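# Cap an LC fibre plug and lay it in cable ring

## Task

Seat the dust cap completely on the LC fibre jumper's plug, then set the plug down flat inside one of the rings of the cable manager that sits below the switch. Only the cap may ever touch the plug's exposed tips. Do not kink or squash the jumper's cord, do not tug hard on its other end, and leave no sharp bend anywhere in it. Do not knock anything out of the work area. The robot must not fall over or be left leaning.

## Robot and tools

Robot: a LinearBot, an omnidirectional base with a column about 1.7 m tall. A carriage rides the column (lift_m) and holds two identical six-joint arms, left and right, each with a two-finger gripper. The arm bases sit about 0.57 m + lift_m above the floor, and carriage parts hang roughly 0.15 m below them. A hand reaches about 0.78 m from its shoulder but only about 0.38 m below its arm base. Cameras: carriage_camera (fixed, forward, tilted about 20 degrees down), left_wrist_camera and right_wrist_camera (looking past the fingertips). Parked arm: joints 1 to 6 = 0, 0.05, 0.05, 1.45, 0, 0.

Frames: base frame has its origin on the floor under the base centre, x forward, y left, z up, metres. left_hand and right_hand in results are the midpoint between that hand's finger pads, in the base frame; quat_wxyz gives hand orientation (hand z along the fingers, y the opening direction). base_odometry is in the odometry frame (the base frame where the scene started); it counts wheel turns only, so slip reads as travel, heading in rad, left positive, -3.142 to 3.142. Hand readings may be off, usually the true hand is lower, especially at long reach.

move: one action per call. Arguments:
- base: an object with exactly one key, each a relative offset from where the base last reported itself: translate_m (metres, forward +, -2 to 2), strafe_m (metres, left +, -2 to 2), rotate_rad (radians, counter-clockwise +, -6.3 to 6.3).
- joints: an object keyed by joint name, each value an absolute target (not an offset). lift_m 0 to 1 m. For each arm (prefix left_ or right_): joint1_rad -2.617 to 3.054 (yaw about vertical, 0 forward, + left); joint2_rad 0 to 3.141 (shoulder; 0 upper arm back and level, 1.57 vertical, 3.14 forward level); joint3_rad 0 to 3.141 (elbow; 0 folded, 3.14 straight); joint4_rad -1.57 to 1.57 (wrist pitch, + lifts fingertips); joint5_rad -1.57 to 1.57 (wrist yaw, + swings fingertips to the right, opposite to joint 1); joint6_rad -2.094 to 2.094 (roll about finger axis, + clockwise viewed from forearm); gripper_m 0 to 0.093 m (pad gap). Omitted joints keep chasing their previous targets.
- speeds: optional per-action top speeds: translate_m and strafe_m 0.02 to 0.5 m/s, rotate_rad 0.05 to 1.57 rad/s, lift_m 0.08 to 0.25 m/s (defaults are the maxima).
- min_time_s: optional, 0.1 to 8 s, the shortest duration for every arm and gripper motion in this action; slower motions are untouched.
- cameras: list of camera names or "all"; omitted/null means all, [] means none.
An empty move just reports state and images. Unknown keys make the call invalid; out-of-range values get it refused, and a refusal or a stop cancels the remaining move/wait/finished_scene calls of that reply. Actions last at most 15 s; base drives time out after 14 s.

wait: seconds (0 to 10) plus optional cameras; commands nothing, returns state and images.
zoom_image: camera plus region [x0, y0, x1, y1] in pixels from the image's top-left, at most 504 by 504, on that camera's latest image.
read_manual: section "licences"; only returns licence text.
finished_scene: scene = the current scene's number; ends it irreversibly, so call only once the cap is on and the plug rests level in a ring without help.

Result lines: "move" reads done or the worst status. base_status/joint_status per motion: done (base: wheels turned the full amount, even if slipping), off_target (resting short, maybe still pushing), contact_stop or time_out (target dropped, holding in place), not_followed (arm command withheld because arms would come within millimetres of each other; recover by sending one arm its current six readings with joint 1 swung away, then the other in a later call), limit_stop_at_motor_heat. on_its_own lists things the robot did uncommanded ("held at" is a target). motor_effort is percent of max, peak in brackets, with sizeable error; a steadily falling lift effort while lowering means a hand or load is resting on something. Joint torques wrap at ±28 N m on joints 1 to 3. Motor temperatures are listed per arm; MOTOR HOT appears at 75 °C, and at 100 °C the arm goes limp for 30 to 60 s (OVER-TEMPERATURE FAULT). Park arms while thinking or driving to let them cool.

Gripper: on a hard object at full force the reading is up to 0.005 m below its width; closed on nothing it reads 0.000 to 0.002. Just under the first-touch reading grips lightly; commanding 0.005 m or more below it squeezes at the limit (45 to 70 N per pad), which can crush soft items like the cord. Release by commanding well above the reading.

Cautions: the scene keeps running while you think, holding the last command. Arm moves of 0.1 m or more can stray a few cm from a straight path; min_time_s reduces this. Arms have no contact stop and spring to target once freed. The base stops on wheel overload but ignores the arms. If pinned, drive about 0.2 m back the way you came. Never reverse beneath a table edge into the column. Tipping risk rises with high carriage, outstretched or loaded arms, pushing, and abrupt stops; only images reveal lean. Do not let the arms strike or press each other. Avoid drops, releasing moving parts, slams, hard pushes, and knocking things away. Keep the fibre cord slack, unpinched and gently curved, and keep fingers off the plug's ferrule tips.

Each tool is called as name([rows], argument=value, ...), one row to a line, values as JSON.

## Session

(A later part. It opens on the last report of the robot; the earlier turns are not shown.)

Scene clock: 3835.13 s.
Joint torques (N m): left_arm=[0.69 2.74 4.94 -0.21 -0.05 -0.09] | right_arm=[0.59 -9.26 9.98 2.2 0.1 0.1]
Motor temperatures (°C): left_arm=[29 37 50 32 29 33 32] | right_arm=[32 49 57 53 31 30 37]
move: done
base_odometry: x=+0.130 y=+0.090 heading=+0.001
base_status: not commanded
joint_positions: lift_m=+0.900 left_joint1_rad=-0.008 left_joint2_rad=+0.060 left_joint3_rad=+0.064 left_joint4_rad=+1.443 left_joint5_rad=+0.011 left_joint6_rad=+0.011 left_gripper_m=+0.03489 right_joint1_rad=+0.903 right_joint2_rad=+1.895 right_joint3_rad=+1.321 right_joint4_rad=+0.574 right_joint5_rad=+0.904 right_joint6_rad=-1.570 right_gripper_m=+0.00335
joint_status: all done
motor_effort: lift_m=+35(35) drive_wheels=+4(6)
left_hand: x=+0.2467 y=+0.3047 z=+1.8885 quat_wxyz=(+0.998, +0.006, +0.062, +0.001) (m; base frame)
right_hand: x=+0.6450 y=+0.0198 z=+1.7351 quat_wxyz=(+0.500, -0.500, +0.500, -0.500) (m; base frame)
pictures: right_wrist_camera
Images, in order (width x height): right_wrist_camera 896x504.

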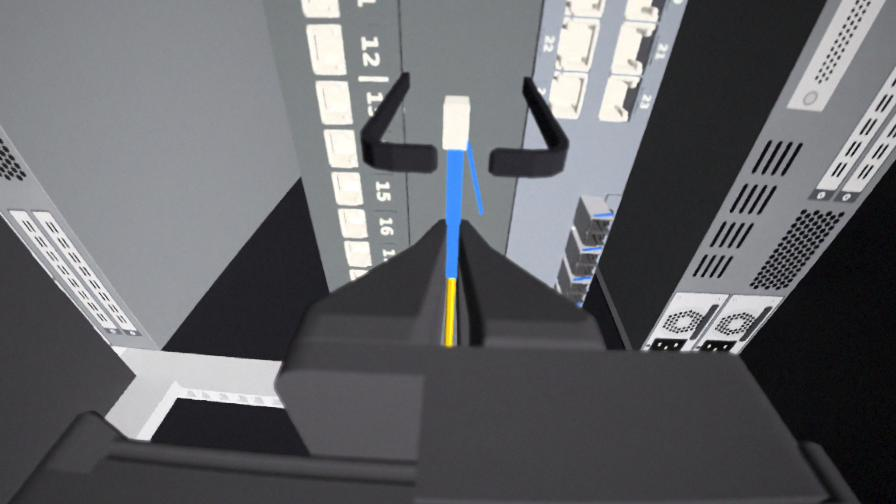

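move(joints={"right_joint1_rad": 0.932, "right_joint2_rad": 1.960, "right_joint3_rad": 1.4096, "right_joint4_rad": 0.542, "right_joint5_rad": 0.936}, min_time_s=1.5, cameras=["right_wrist_camera", "carriage_camera"])

zoom_image(camera="right_wrist_camera", region=[340, 60, 600, 280])

zoom_image(camera="carriage_camera", region=[340, 170, 560, 310])

Scene clock: 3843.10 s.
Joint torques (N m): left_arm=[0.72 2.77 4.96 -0.2 -0.05 -0.09] | right_arm=[0.59 -9.65 9.96 2.22 0.11 0.1]
Motor temperatures (°C): left_arm=[29 37 50 32 29 33 32] | right_arm=[32 49 56 52 31 30 37]
move: done
base_odometry: x=+0.130 y=+0.090 heading=+0.001
base_status: not commanded
joint_positions: lift_m=+0.900 left_joint1_rad=-0.008 left_joint2_rad=+0.060 left_joint3_rad=+0.064 left_joint4_rad=+1.443 left_joint5_rad=+0.011 left_joint6_rad=+0.011 left_gripper_m=+0.03489 right_joint1_rad=+0.925 right_joint2_rad=+1.940 right_joint3_rad=+1.383 right_joint4_rad=+0.557 right_joint5_rad=+0.927 right_joint6_rad=-1.570 right_gripper_m=+0.00335
joint_status: all done
motor_effort: lift_m=+35(35) drive_wheels=+1(5)
left_hand: x=+0.2467 y=+0.3047 z=+1.8885 quat_wxyz=(+0.998, +0.006, +0.062, +0.001) (m; base frame)
right_hand: x=+0.6451 y=+0.0354 z=+1.7354 quat_wxyz=(+0.500, -0.499, +0.501, -0.500) (m; base frame)
pictures: carriage_camera, right_wrist_camera
Images, in order (width x height): carriage_camera 896x504, right_wrist_camera 896x504.

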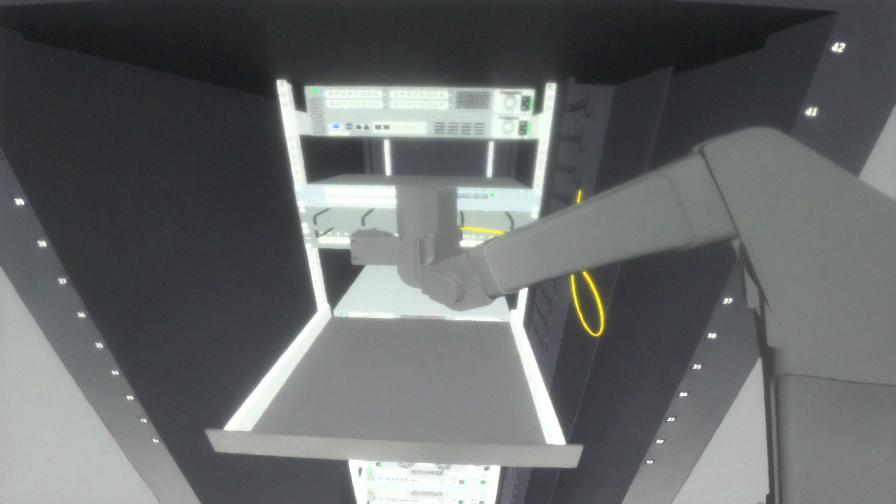

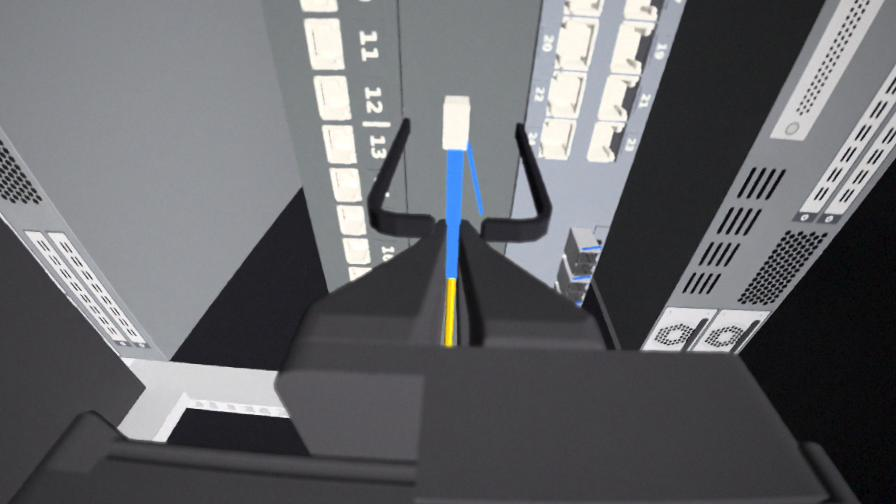

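Scaled by 1.938 from the camera's 896x504 image, which has a finer 1280x720 frame.

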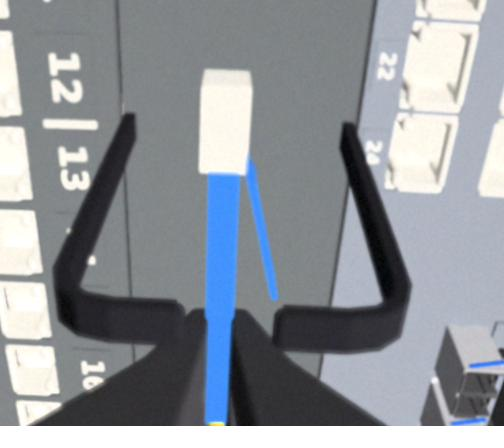

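Scaled by 2.291 from the camera's 896x504 image, which has a finer 1280x720 frame.

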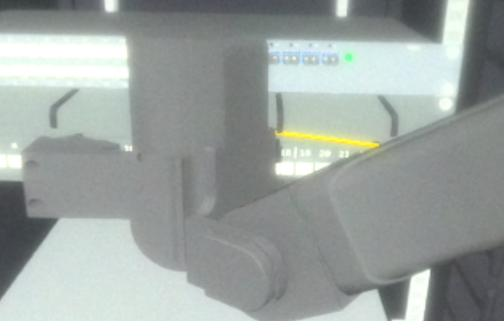

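move(joints={"right_joint2_rad": 1.971, "right_joint3_rad": 1.3417, "right_joint4_rad": 0.597}, min_time_s=2, cameras=["right_wrist_camera"])

zoom_image(camera="right_wrist_camera", region=[340, 60, 600, 280])

Scene clock: 3866.77 s.
Joint torques (N m): left_arm=[0.7 2.74 4.94 -0.21 -0.05 -0.09] | right_arm=[0.58 -9.74 6.27 2.4 0.09 0.11]
Motor temperatures (°C): left_arm=[29 37 49 32 29 33 32] | right_arm=[31 49 54 51 31 30 37]
move: done
base_odometry: x=+0.130 y=+0.090 heading=+0.001
base_status: not commanded
joint_positions: lift_m=+0.900 left_joint1_rad=-0.008 left_joint2_rad=+0.060 left_joint3_rad=+0.064 left_joint4_rad=+1.443 left_joint5_rad=+0.011 left_joint6_rad=+0.011 left_gripper_m=+0.03489 right_joint1_rad=+0.925 right_joint2_rad=+1.951 right_joint3_rad=+1.356 right_joint4_rad=+0.594 right_joint5_rad=+0.928 right_joint6_rad=-1.570 right_gripper_m=+0.00335
joint_status: all done
motor_effort: lift_m=+35(35) drive_wheels=+1(7)
left_hand: x=+0.2467 y=+0.3047 z=+1.8885 quat_wxyz=(+0.998, +0.006, +0.062, +0.001) (m; base frame)
right_hand: x=+0.6449 y=+0.0350 z=+1.7250 quat_wxyz=(+0.499, -0.499, +0.501, -0.501) (m; base frame)
pictures: right_wrist_camera
Images, in order (width x height): right_wrist_camera 896x504.

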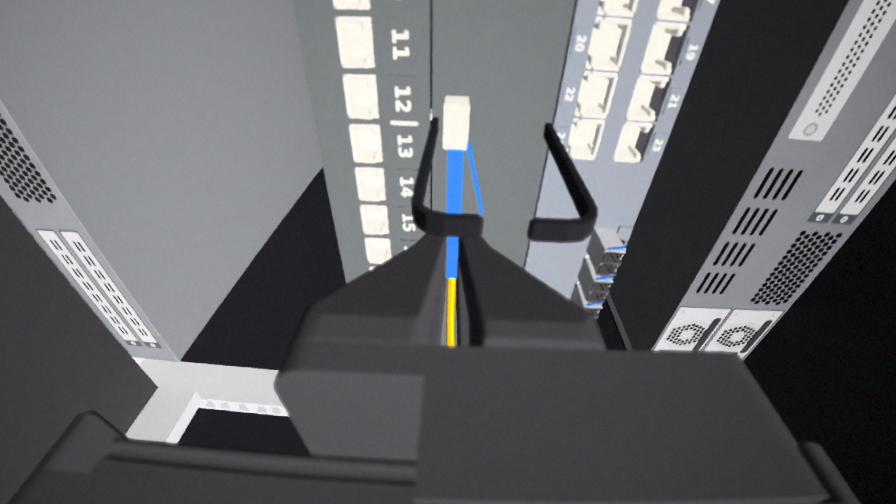

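Scaled by 1.938 from the camera's 896x504 image, which has a finer 1280x720 frame.

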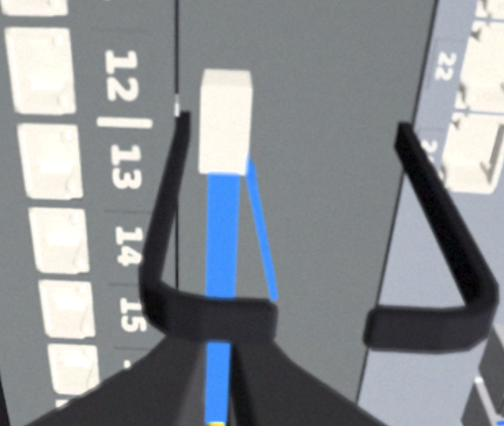

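move(joints={"right_joint2_rad": 1.9745, "right_joint3_rad": 1.3335, "right_joint4_rad": 0.6085}, min_time_s=1.5, cameras=["right_wrist_camera"])

zoom_image(camera="right_wrist_camera", region=[340, 60, 600, 280])

Scene clock: 3875.37 s.
Joint torques (N m): left_arm=[0.7 2.77 4.93 -0.21 -0.05 -0.09] | right_arm=[0.61 -9.39 6.26 2.41 0.1 0.1]
Motor temperatures (°C): left_arm=[29 36 49 32 29 33 32] | right_arm=[31 49 53 51 31 30 37]
move: done
base_odometry: x=+0.130 y=+0.090 heading=+0.001
base_status: not commanded
joint_positions: lift_m=+0.900 left_joint1_rad=-0.008 left_joint2_rad=+0.060 left_joint3_rad=+0.064 left_joint4_rad=+1.443 left_joint5_rad=+0.011 left_joint6_rad=+0.011 left_gripper_m=+0.03489 right_joint1_rad=+0.925 right_joint2_rad=+1.951 right_joint3_rad=+1.348 right_joint4_rad=+0.606 right_joint5_rad=+0.928 right_joint6_rad=-1.570 right_gripper_m=+0.00335
joint_status: all done
motor_effort: lift_m=+35(35) drive_wheels=+2(7)
left_hand: x=+0.2467 y=+0.3047 z=+1.8885 quat_wxyz=(+0.998, +0.006, +0.062, +0.001) (m; base frame)
right_hand: x=+0.6445 y=+0.0344 z=+1.7238 quat_wxyz=(+0.501, -0.498, +0.501, -0.500) (m; base frame)
pictures: right_wrist_camera
Images, in order (width x height): right_wrist_camera 896x504.

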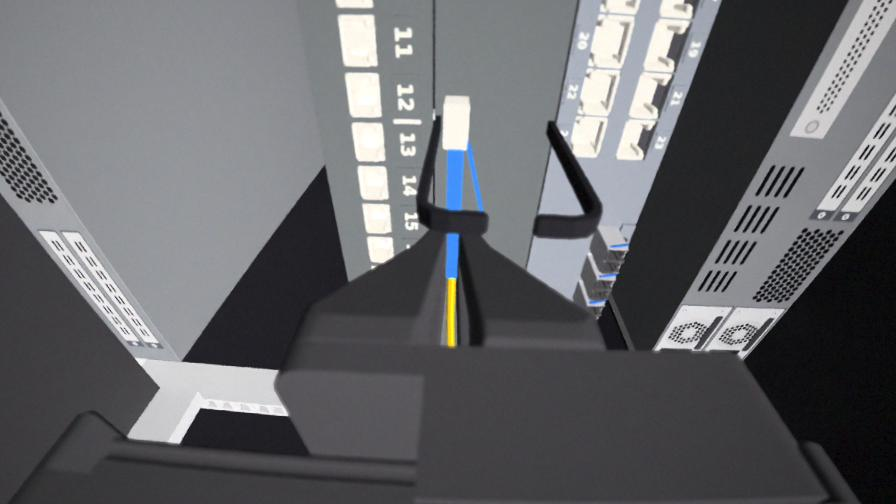

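Scaled by 1.938 from the camera's 896x504 image, which has a finer 1280x720 frame.

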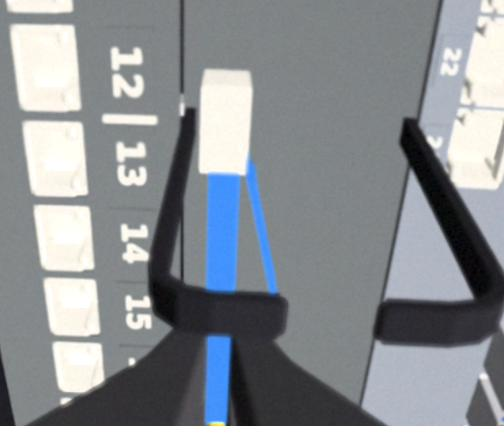

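move(joints={"right_joint3_rad": 1.3285}, min_time_s=1, cameras=["right_wrist_camera"])

zoom_image(camera="right_wrist_camera", region=[340, 60, 600, 280])

Scene clock: 3886.67 s.
Joint torques (N m): left_arm=[0.69 2.78 4.94 -0.21 -0.04 -0.09] | right_arm=[0.59 -9.37 6.22 2.39 0.1 0.1]
Motor temperatures (°C): left_arm=[29 36 49 32 29 33 32] | right_arm=[31 49 53 52 31 30 37]
move: done
base_odometry: x=+0.130 y=+0.090 heading=+0.001
base_status: not commanded
joint_positions: lift_m=+0.900 left_joint1_rad=-0.008 left_joint2_rad=+0.060 left_joint3_rad=+0.064 left_joint4_rad=+1.443 left_joint5_rad=+0.011 left_joint6_rad=+0.011 left_gripper_m=+0.03489 right_joint1_rad=+0.925 right_joint2_rad=+1.951 right_joint3_rad=+1.344 right_joint4_rad=+0.608 right_joint5_rad=+0.928 right_joint6_rad=-1.570 right_gripper_m=+0.00335
joint_status: all done
motor_effort: lift_m=+35(35) drive_wheels=+4(5)
left_hand: x=+0.2467 y=+0.3047 z=+1.8885 quat_wxyz=(+0.998, +0.006, +0.062, +0.001) (m; base frame)
right_hand: x=+0.6442 y=+0.0341 z=+1.7222 quat_wxyz=(+0.500, -0.499, +0.501, -0.500) (m; base frame)
pictures: right_wrist_camera
Images, in order (width x height): right_wrist_camera 896x504.

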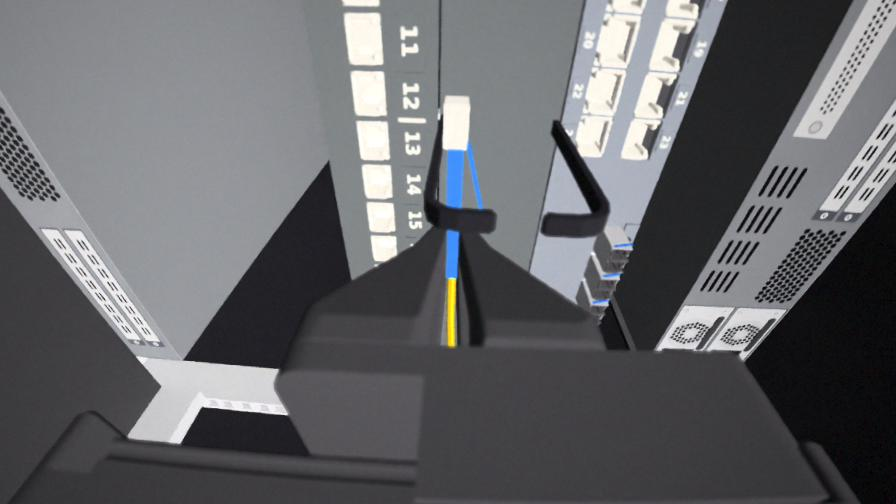

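Scaled by 1.938 from the camera's 896x504 image, which has a finer 1280x720 frame.

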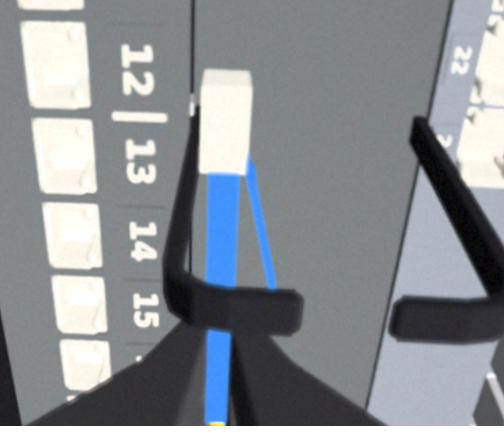

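move(joints={"right_joint3_rad": 1.3243}, min_time_s=1, cameras=["right_wrist_camera"])

zoom_image(camera="right_wrist_camera", region=[340, 60, 600, 280])

Scene clock: 3896.67 s.
Joint torques (N m): left_arm=[0.68 2.78 4.97 -0.21 -0.05 -0.09] | right_arm=[0.61 -9.37 6.2 2.38 0.1 0.1]
Motor temperatures (°C): left_arm=[29 36 49 31 29 33 32] | right_arm=[31 49 53 52 31 30 37]
move: done
base_odometry: x=+0.130 y=+0.090 heading=+0.001
base_status: not commanded
joint_positions: lift_m=+0.900 left_joint1_rad=-0.008 left_joint2_rad=+0.060 left_joint3_rad=+0.064 left_joint4_rad=+1.443 left_joint5_rad=+0.011 left_joint6_rad=+0.011 left_gripper_m=+0.03489 right_joint1_rad=+0.925 right_joint2_rad=+1.951 right_joint3_rad=+1.340 right_joint4_rad=+0.608 right_joint5_rad=+0.928 right_joint6_rad=-1.570 right_gripper_m=+0.00335
joint_status: all done
motor_effort: lift_m=+35(35) drive_wheels=+1(6)
left_hand: x=+0.2467 y=+0.3047 z=+1.8885 quat_wxyz=(+0.998, +0.006, +0.062, +0.001) (m; base frame)
right_hand: x=+0.6440 y=+0.0338 z=+1.7206 quat_wxyz=(+0.498, -0.500, +0.501, -0.501) (m; base frame)
pictures: right_wrist_camera
Images, in order (width x height): right_wrist_camera 896x504.

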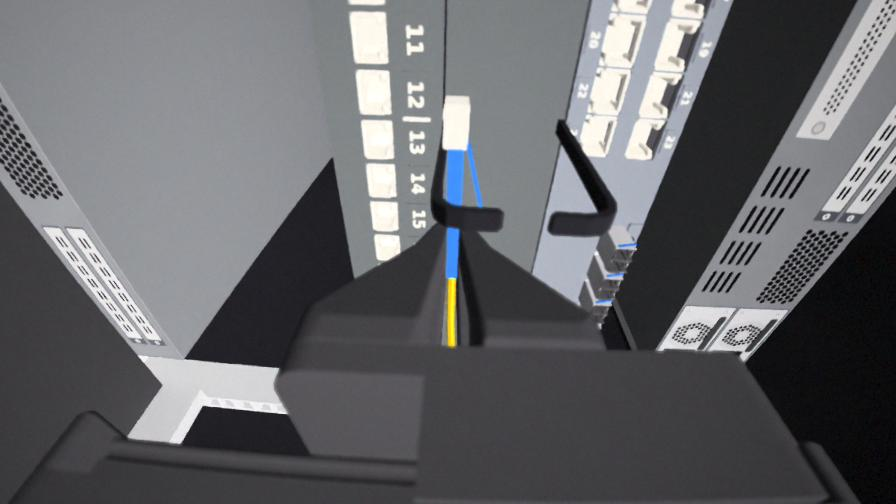

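Scaled by 1.938 from the camera's 896x504 image, which has a finer 1280x720 frame.

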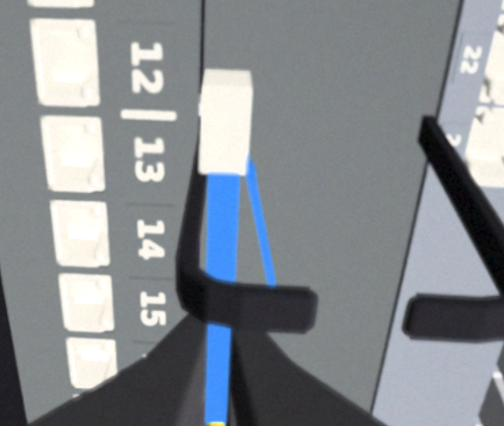

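move(joints={"right_joint3_rad": 1.3215}, min_time_s=1, cameras=["right_wrist_camera"])

zoom_image(camera="right_wrist_camera", region=[380, 80, 540, 240])

Scene clock: 3902.67 s.
Joint torques (N m): left_arm=[0.69 2.76 4.96 -0.22 -0.05 -0.09] | right_arm=[0.61 -9.36 6.13 2.33 0.1 0.1]
Motor temperatures (°C): left_arm=[29 36 49 31 29 33 32] | right_arm=[31 49 52 52 31 30 37]
move: done
base_odometry: x=+0.130 y=+0.090 heading=+0.001
base_status: not commanded
joint_positions: lift_m=+0.900 left_joint1_rad=-0.008 left_joint2_rad=+0.060 left_joint3_rad=+0.064 left_joint4_rad=+1.443 left_joint5_rad=+0.011 left_joint6_rad=+0.011 left_gripper_m=+0.03489 right_joint1_rad=+0.925 right_joint2_rad=+1.951 right_joint3_rad=+1.337 right_joint4_rad=+0.610 right_joint5_rad=+0.928 right_joint6_rad=-1.570 right_gripper_m=+0.00335
joint_status: all done
motor_effort: lift_m=+35(35) drive_wheels=+4(6)
left_hand: x=+0.2467 y=+0.3047 z=+1.8885 quat_wxyz=(+0.998, +0.006, +0.062, +0.001) (m; base frame)
right_hand: x=+0.6439 y=+0.0336 z=+1.7200 quat_wxyz=(+0.498, -0.500, +0.501, -0.501) (m; base frame)
pictures: right_wrist_camera
Images, in order (width x height): right_wrist_camera 896x504.

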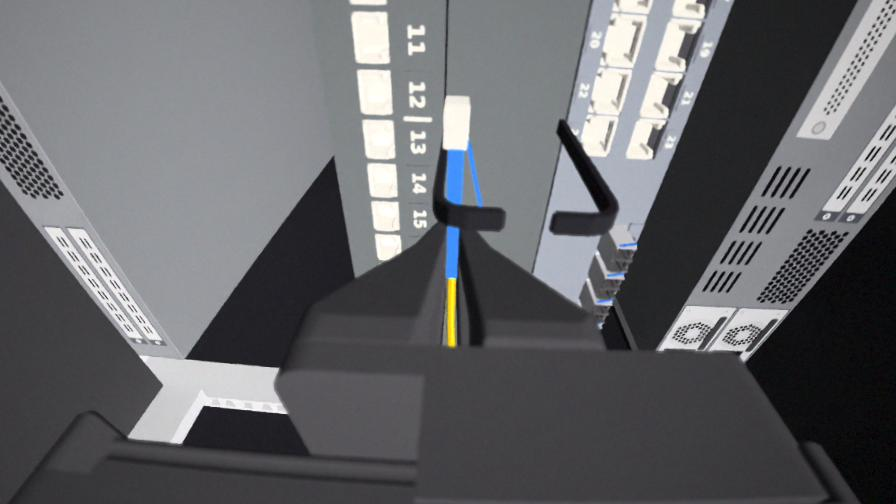

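Scaled by 3.150 from the camera's 896x504 image, which has a finer 1280x720 frame.

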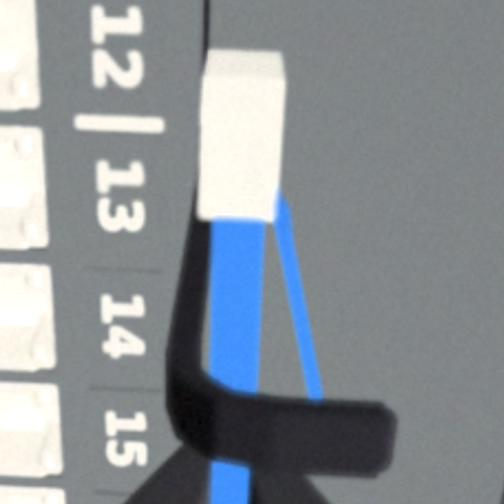

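move(joints={"right_gripper_m": 0.012}, min_time_s=2, cameras=["right_wrist_camera"])

zoom_image(camera="right_wrist_camera", region=[380, 80, 540, 240])

Scene clock: 3916.00 s.
Joint torques (N m): left_arm=[0.69 2.77 4.93 -0.22 -0.04 -0.08] | right_arm=[0.59 -9.37 6.22 2.33 0.1 0.09]
Motor temperatures (°C): left_arm=[29 36 49 31 29 33 32] | right_arm=[31 49 52 53 31 30 36]
move: done
base_odometry: x=+0.130 y=+0.090 heading=+0.001
base_status: not commanded
joint_positions: lift_m=+0.900 left_joint1_rad=-0.008 left_joint2_rad=+0.060 left_joint3_rad=+0.064 left_joint4_rad=+1.443 left_joint5_rad=+0.011 left_joint6_rad=+0.011 left_gripper_m=+0.03489 right_joint1_rad=+0.925 right_joint2_rad=+1.951 right_joint3_rad=+1.337 right_joint4_rad=+0.611 right_joint5_rad=+0.928 right_joint6_rad=-1.570 right_gripper_m=+0.01189
joint_status: all done
motor_effort: lift_m=+35(35) drive_wheels=-1(5)
left_hand: x=+0.2467 y=+0.3047 z=+1.8885 quat_wxyz=(+0.998, +0.006, +0.062, +0.001) (m; base frame)
right_hand: x=+0.6438 y=+0.0336 z=+1.7199 quat_wxyz=(+0.499, -0.500, +0.501, -0.501) (m; base frame)
pictures: right_wrist_camera
Images, in order (width x height): right_wrist_camera 896x504.

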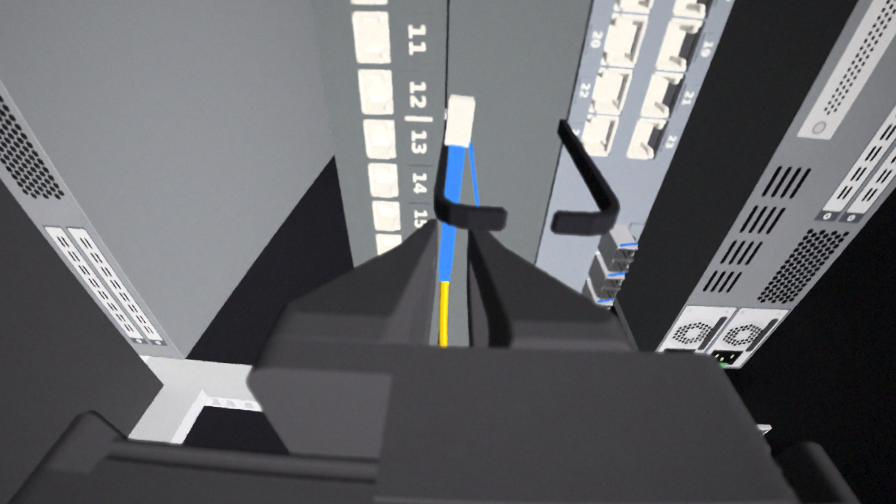

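Scaled by 3.150 from the camera's 896x504 image, which has a finer 1280x720 frame.

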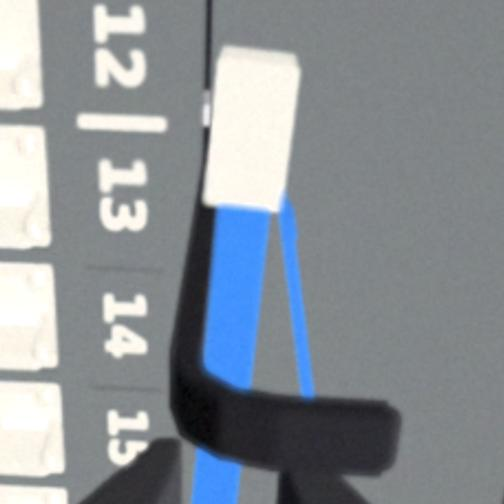

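move(joints={"right_gripper_m": 0.032}, min_time_s=2.5, cameras=["right_wrist_camera"])

zoom_image(camera="right_wrist_camera", region=[360, 80, 560, 280])

Scene clock: 3923.43 s.
Joint torques (N m): left_arm=[0.72 2.76 4.93 -0.21 -0.05 -0.09] | right_arm=[0.62 -9.36 6.23 2.34 0.1 0.09]
Motor temperatures (°C): left_arm=[29 36 49 31 29 33 32] | right_arm=[31 49 52 53 31 30 36]
move: done
base_odometry: x=+0.130 y=+0.090 heading=+0.001
base_status: not commanded
joint_positions: lift_m=+0.900 left_joint1_rad=-0.008 left_joint2_rad=+0.060 left_joint3_rad=+0.064 left_joint4_rad=+1.443 left_joint5_rad=+0.011 left_joint6_rad=+0.011 left_gripper_m=+0.03489 right_joint1_rad=+0.925 right_joint2_rad=+1.951 right_joint3_rad=+1.336 right_joint4_rad=+0.611 right_joint5_rad=+0.928 right_joint6_rad=-1.570 right_gripper_m=+0.03186
joint_status: all done
motor_effort: lift_m=+35(35) drive_wheels=+2(6)
left_hand: x=+0.2467 y=+0.3047 z=+1.8885 quat_wxyz=(+0.998, +0.006, +0.062, +0.001) (m; base frame)
right_hand: x=+0.6438 y=+0.0335 z=+1.7197 quat_wxyz=(+0.498, -0.500, +0.501, -0.501) (m; base frame)
pictures: right_wrist_camera
Images, in order (width x height): right_wrist_camera 896x504.

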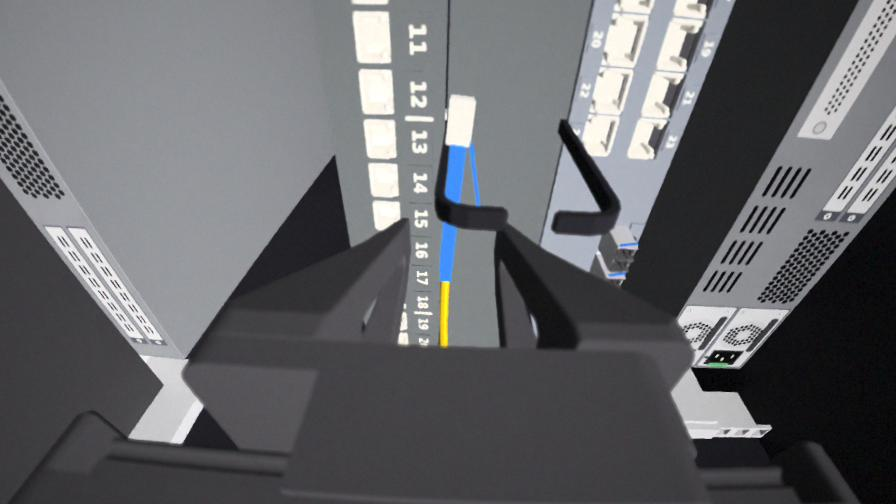

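Scaled by 2.520 from the camera's 896x504 image, which has a finer 1280x720 frame.

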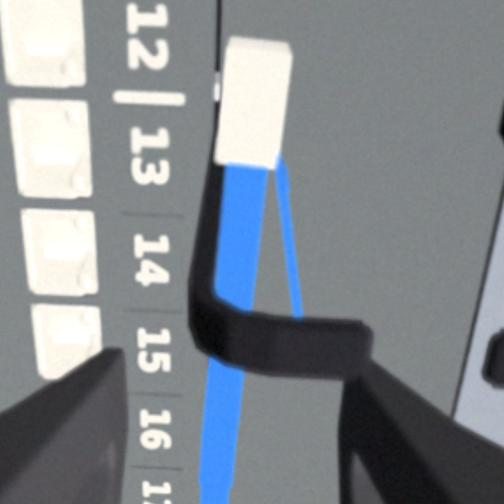

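move(joints={"right_joint2_rad": 1.930}, min_time_s=1, cameras=[])

Scene clock: 3953.83 s.
Joint torques (N m): left_arm=[0.72 2.77 4.96 -0.21 -0.05 -0.09] | right_arm=[0.62 -13.52 6.24 2.34 0.1 0.09]
Motor temperatures (°C): left_arm=[29 36 49 31 29 33 32] | right_arm=[31 49 51 54 31 30 35]
move: done
base_odometry: x=+0.130 y=+0.090 heading=+0.001
base_status: not commanded
joint_positions: lift_m=+0.900 left_joint1_rad=-0.008 left_joint2_rad=+0.060 left_joint3_rad=+0.064 left_joint4_rad=+1.443 left_joint5_rad=+0.011 left_joint6_rad=+0.011 left_gripper_m=+0.03489 right_joint1_rad=+0.925 right_joint2_rad=+1.951 right_joint3_rad=+1.336 right_joint4_rad=+0.611 right_joint5_rad=+0.928 right_joint6_rad=-1.570 right_gripper_m=+0.03186
joint_status: all done
motor_effort: lift_m=+35(35) drive_wheels=+1(5)
left_hand: x=+0.2467 y=+0.3047 z=+1.8885 quat_wxyz=(+0.998, +0.006, +0.062, +0.001) (m; base frame)
right_hand: x=+0.6438 y=+0.0335 z=+1.7196 quat_wxyz=(+0.498, -0.500, +0.501, -0.501) (m; base frame)
pictures: none
No camera images: "cameras" was empty.

move(joints={"right_joint1_rad": 1.0076, "right_joint2_rad": 1.848, "right_joint3_rad": 1.2106, "right_joint4_rad": 0.649, "right_joint5_rad": 1.0116}, min_time_s=2, cameras=["right_wrist_camera"])

Scene clock: 3958.83 s.
Joint torques (N m): left_arm=[0.69 2.77 4.96 -0.21 -0.05 -0.09] | right_arm=[0.57 -13.33 6.06 2.34 0.12 0.09]
Motor temperatures (°C): left_arm=[29 36 49 31 29 33 32] | right_arm=[31 50 51 53 31 30 35]
move: done
base_odometry: x=+0.130 y=+0.090 heading=+0.001
base_status: not commanded
joint_positions: lift_m=+0.900 left_joint1_rad=-0.008 left_joint2_rad=+0.060 left_joint3_rad=+0.064 left_joint4_rad=+1.443 left_joint5_rad=+0.011 left_joint6_rad=+0.011 left_gripper_m=+0.03489 right_joint1_rad=+1.002 right_joint2_rad=+1.876 right_joint3_rad=+1.226 right_joint4_rad=+0.648 right_joint5_rad=+1.002 right_joint6_rad=-1.570 right_gripper_m=+0.03186
joint_status: all done
motor_effort: lift_m=+35(35) drive_wheels=+0(8)
left_hand: x=+0.2467 y=+0.3047 z=+1.8885 quat_wxyz=(+0.998, +0.006, +0.062, +0.001) (m; base frame)
right_hand: x=+0.6052 y=+0.0340 z=+1.7183 quat_wxyz=(+0.499, -0.501, +0.500, -0.500) (m; base frame)
pictures: right_wrist_camera
Images, in order (width x height): right_wrist_camera 896x504.

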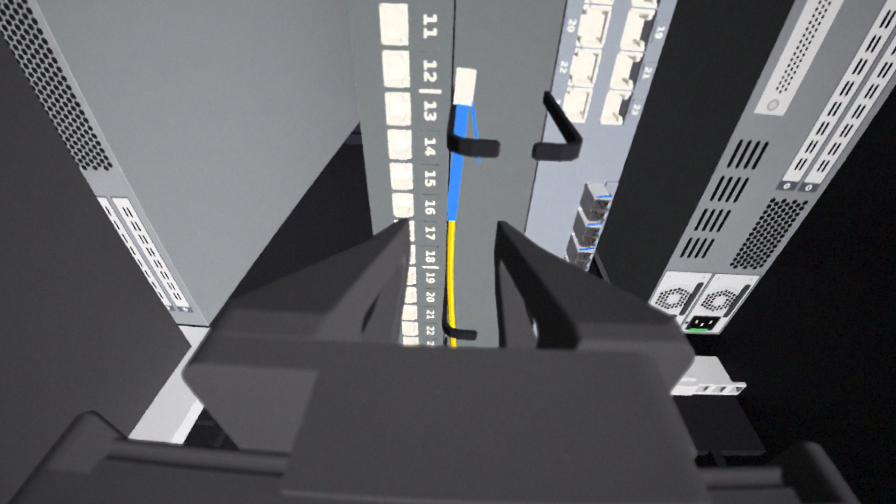

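zoom_image(camera="right_wrist_camera", region=[380, 50, 580, 350])

Scaled by 1.680 from the camera's 896x504 image, which has a finer 1280x720 frame.

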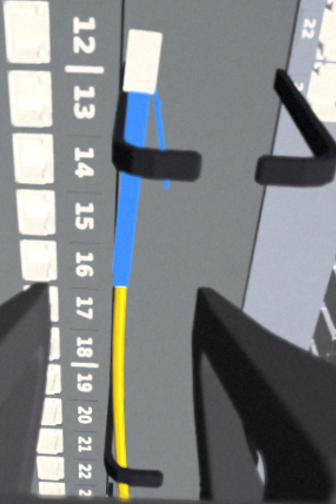

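move(joints={"right_joint1_rad": 1.0908, "right_joint2_rad": 1.778, "right_joint3_rad": 1.1233, "right_joint4_rad": 0.6685, "right_joint5_rad": 1.0948}, min_time_s=2, cameras=["right_wrist_camera", "carriage_camera"])

zoom_image(camera="carriage_camera", region=[340, 180, 580, 280])

zoom_image(camera="right_wrist_camera", region=[380, 30, 580, 350])

Scene clock: 3992.03 s.
Joint torques (N m): left_arm=[0.68 2.76 4.96 -0.21 -0.05 -0.09] | right_arm=[0.58 -12.42 6.01 2.28 0.11 0.09]
Motor temperatures (°C): left_arm=[29 36 48 31 29 33 32] | right_arm=[31 57 50 51 31 30 34]
move: done
base_odometry: x=+0.130 y=+0.090 heading=+0.001
base_status: not commanded
joint_positions: lift_m=+0.900 left_joint1_rad=-0.008 left_joint2_rad=+0.060 left_joint3_rad=+0.064 left_joint4_rad=+1.443 left_joint5_rad=+0.011 left_joint6_rad=+0.011 left_gripper_m=+0.03489 right_joint1_rad=+1.085 right_joint2_rad=+1.805 right_joint3_rad=+1.138 right_joint4_rad=+0.668 right_joint5_rad=+1.085 right_joint6_rad=-1.570 right_gripper_m=+0.03186
joint_status: all done
motor_effort: lift_m=+35(35) drive_wheels=+3(6)
left_hand: x=+0.2467 y=+0.3047 z=+1.8885 quat_wxyz=(+0.998, +0.006, +0.062, +0.001) (m; base frame)
right_hand: x=+0.5670 y=+0.0332 z=+1.7202 quat_wxyz=(+0.501, -0.499, +0.500, -0.500) (m; base frame)
pictures: carriage_camera, right_wrist_camera
Images, in order (width x height): carriage_camera 896x504, right_wrist_camera 896x504.

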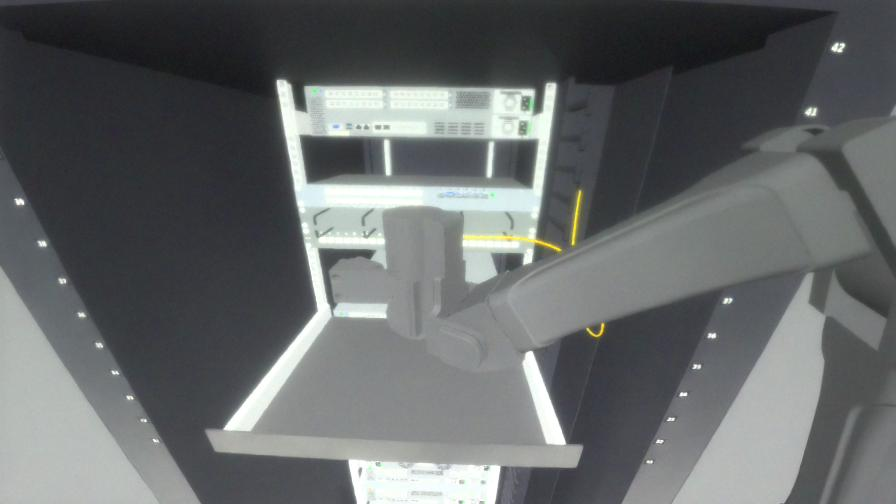

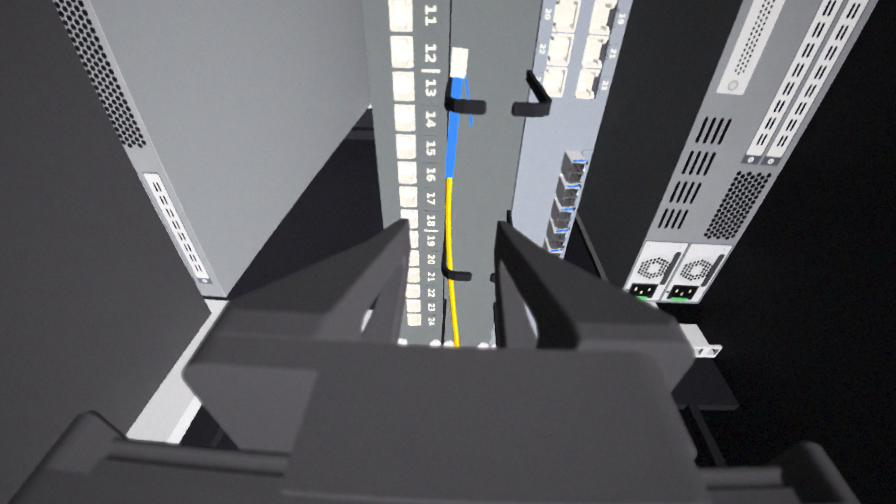

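Scaled by 2.100 from the camera's 896x504 image, which has a finer 1280x720 frame.

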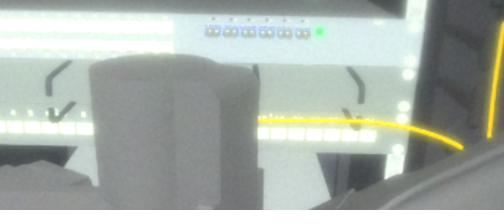

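Scaled by 1.575 from the camera's 896x504 image, which has a finer 1280x720 frame.

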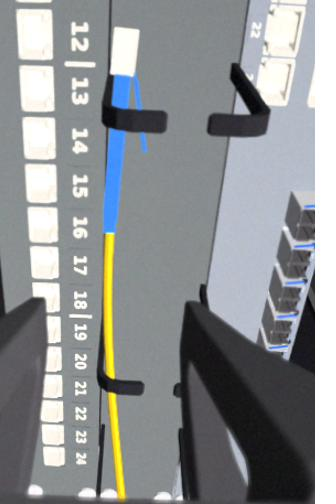

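move(base={"translate_m": -0.15}, speeds={"translate_m": 0.1}, cameras=["right_wrist_camera", "carriage_camera"])

zoom_image(camera="right_wrist_camera", region=[380, 0, 580, 320])

Scene clock: 4016.17 s.
Joint torques (N m): left_arm=[0.69 2.8 4.93 -0.27 -0.04 -0.08] | right_arm=[0.13 -12.12 6.06 2.24 0.09 0.09]
Motor temperatures (°C): left_arm=[29 36 48 31 29 33 32] | right_arm=[31 56 49 50 31 30 34]
move: done
base_odometry: x=-0.020 y=+0.090 heading=+0.001
base_status: done
joint_positions: lift_m=+0.900 left_joint1_rad=-0.008 left_joint2_rad=+0.060 left_joint3_rad=+0.064 left_joint4_rad=+1.447 left_joint5_rad=+0.011 left_joint6_rad=+0.011 left_gripper_m=+0.03489 right_joint1_rad=+1.089 right_joint2_rad=+1.802 right_joint3_rad=+1.138 right_joint4_rad=+0.670 right_joint5_rad=+1.087 right_joint6_rad=-1.570 right_gripper_m=+0.03186
joint_status: not commanded
motor_effort: lift_m=+35(35) drive_wheels=+1(10)
left_hand: x=+0.2457 y=+0.3048 z=+1.8886 quat_wxyz=(+0.998, +0.006, +0.060, +0.001) (m; base frame)
right_hand: x=+0.5652 y=+0.0339 z=+1.7219 quat_wxyz=(+0.503, -0.498, +0.501, -0.499) (m; base frame)
pictures: carriage_camera, right_wrist_camera
Images, in order (width x height): carriage_camera 896x504, right_wrist_camera 896x504.

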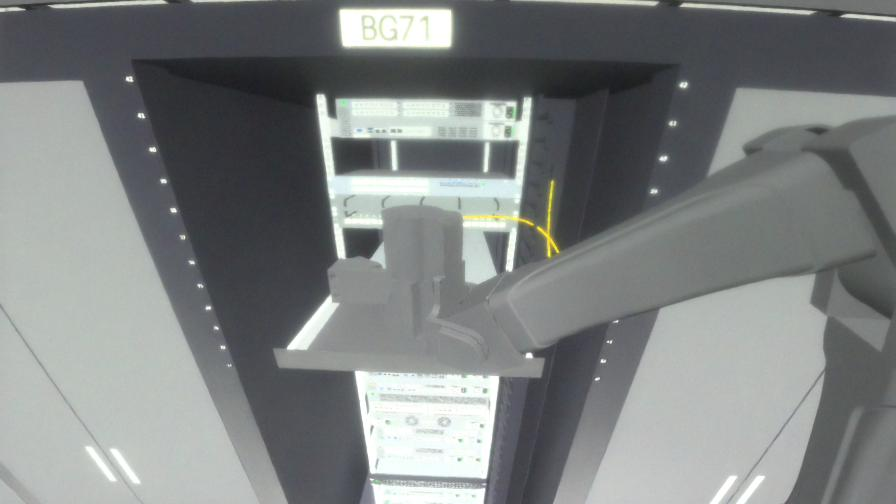

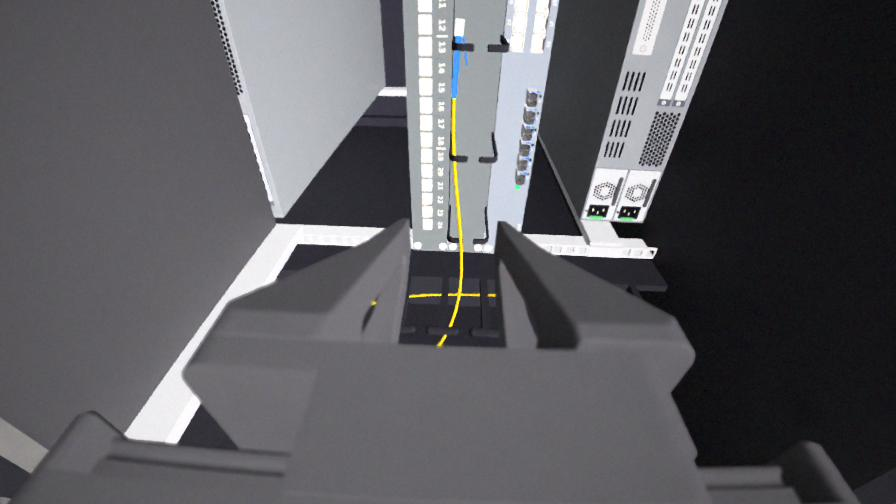

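Scaled by 1.575 from the camera's 896x504 image, which has a finer 1280x720 frame.

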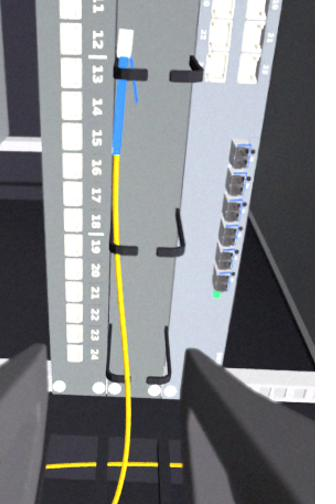

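move(joints={"right_joint2_rad": 0.35, "right_joint3_rad": 0.38, "right_joint4_rad": -0.03}, min_time_s=2.5, cameras=["carriage_camera"])

zoom_image(camera="carriage_camera", region=[330, 170, 550, 260])

Scene clock: 4032.97 s.
Joint torques (N m): left_arm=[0.68 2.77 4.94 -0.27 -0.05 -0.09] | right_arm=[0.12 0.84 6.19 2.05 0.04 0.09]
Motor temperatures (°C): left_arm=[29 36 48 31 29 33 32] | right_arm=[31 54 49 49 31 30 34]
move: done
base_odometry: x=-0.020 y=+0.090 heading=+0.001
base_status: not commanded
joint_positions: lift_m=+0.900 left_joint1_rad=-0.008 left_joint2_rad=+0.060 left_joint3_rad=+0.064 left_joint4_rad=+1.447 left_joint5_rad=+0.011 left_joint6_rad=+0.011 left_gripper_m=+0.03489 right_joint1_rad=+1.089 right_joint2_rad=+0.357 right_joint3_rad=+0.395 right_joint4_rad=-0.013 right_joint5_rad=+1.090 right_joint6_rad=-1.569 right_gripper_m=+0.03186
joint_status: all done
motor_effort: lift_m=+35(35) drive_wheels=+2(5)
left_hand: x=+0.2457 y=+0.3048 z=+1.8886 quat_wxyz=(+0.998, +0.006, +0.060, +0.001) (m; base frame)
right_hand: x=+0.4285 y=-0.2281 z=+1.7329 quat_wxyz=(+0.509, -0.491, +0.503, -0.497) (m; base frame)
pictures: carriage_camera
Images, in order (width x height): carriage_camera 896x504.

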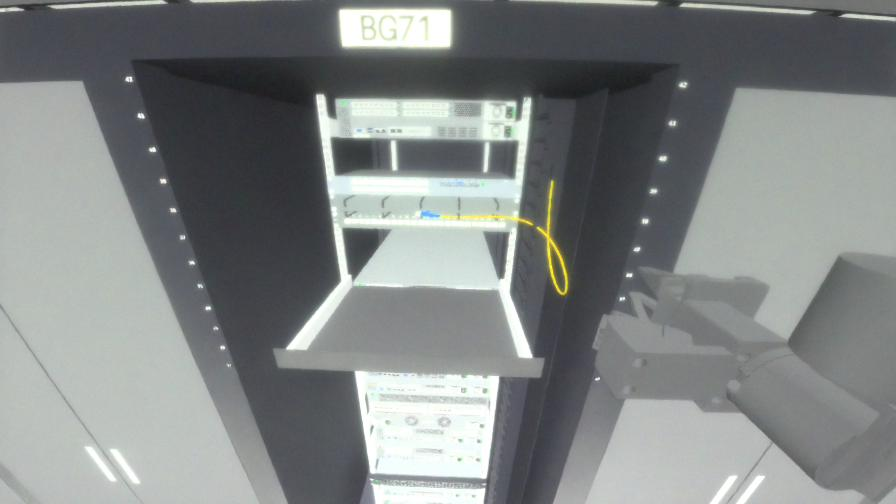

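Scaled by 2.291 from the camera's 896x504 image, which has a finer 1280x720 frame.

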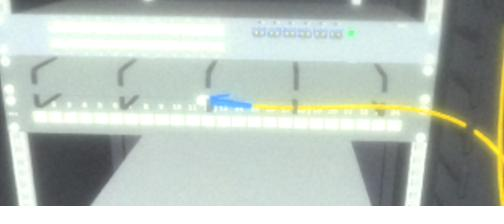

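zoom_image(camera="carriage_camera", region=[395, 190, 475, 235])

move(joints={"right_joint1_rad": 0.0, "right_joint2_rad": 0.05, "right_joint3_rad": 0.05, "right_joint4_rad": 1.45, "right_joint5_rad": 0.0, "right_joint6_rad": 0.0}, min_time_s=2.5, cameras=["carriage_camera"])

zoom_image(camera="carriage_camera", region=[395, 190, 475, 235])

Scaled by 6.300 from the camera's 896x504 image, which has a finer 1280x720 frame.

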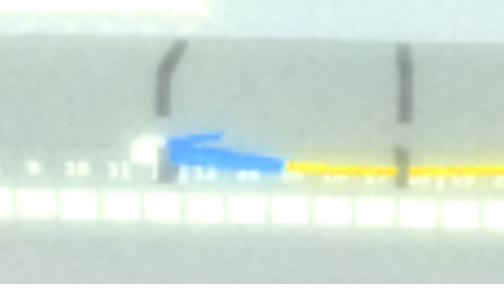

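Scene clock: 4040.27 s.
Joint torques (N m): left_arm=[0.69 2.77 4.96 -0.26 -0.05 -0.09] | right_arm=[-0.65 2.89 4.6 -0.08 -0.14 -0.01]
Motor temperatures (°C): left_arm=[29 36 48 31 29 33 32] | right_arm=[31 52 49 49 31 30 34]
move: done
base_odometry: x=-0.020 y=+0.090 heading=+0.001
base_status: not commanded
joint_positions: lift_m=+0.900 left_joint1_rad=-0.008 left_joint2_rad=+0.060 left_joint3_rad=+0.064 left_joint4_rad=+1.447 left_joint5_rad=+0.011 left_joint6_rad=+0.011 left_gripper_m=+0.03489 right_joint1_rad=+0.006 right_joint2_rad=+0.061 right_joint3_rad=+0.063 right_joint4_rad=+1.440 right_joint5_rad=+0.011 right_joint6_rad=-0.012 right_gripper_m=+0.03186
joint_status: all done
motor_effort: lift_m=+35(35) drive_wheels=-2(5)
left_hand: x=+0.2457 y=+0.3048 z=+1.8886 quat_wxyz=(+0.998, +0.006, +0.060, +0.001) (m; base frame)
right_hand: x=+0.2482 y=-0.3085 z=+1.8879 quat_wxyz=(+0.998, +0.005, +0.064, -0.003) (m; base frame)
pictures: carriage_camera
Images, in order (width x height): carriage_camera 896x504.

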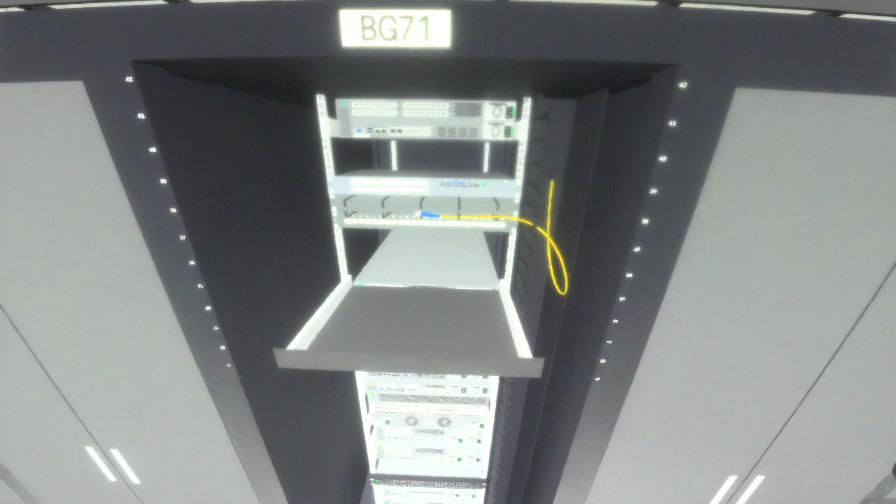

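Scaled by 6.300 from the camera's 896x504 image, which has a finer 1280x720 frame.

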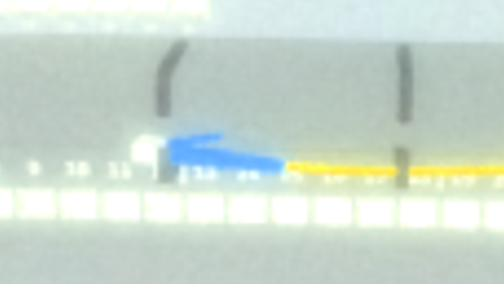

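zoom_image(camera="carriage_camera", region=[500, 170, 600, 310])

Scaled by 3.600 from the camera's 896x504 image, which has a finer 1280x720 frame.

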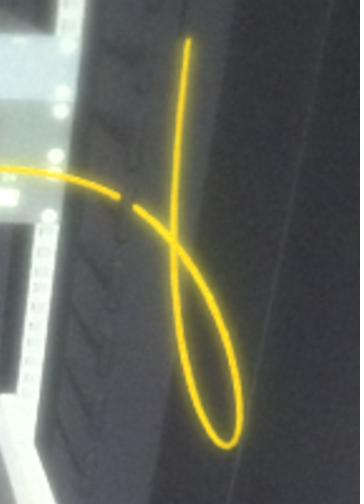

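finished_scene(scene=1, done=true)

The scene is finished: the task was done.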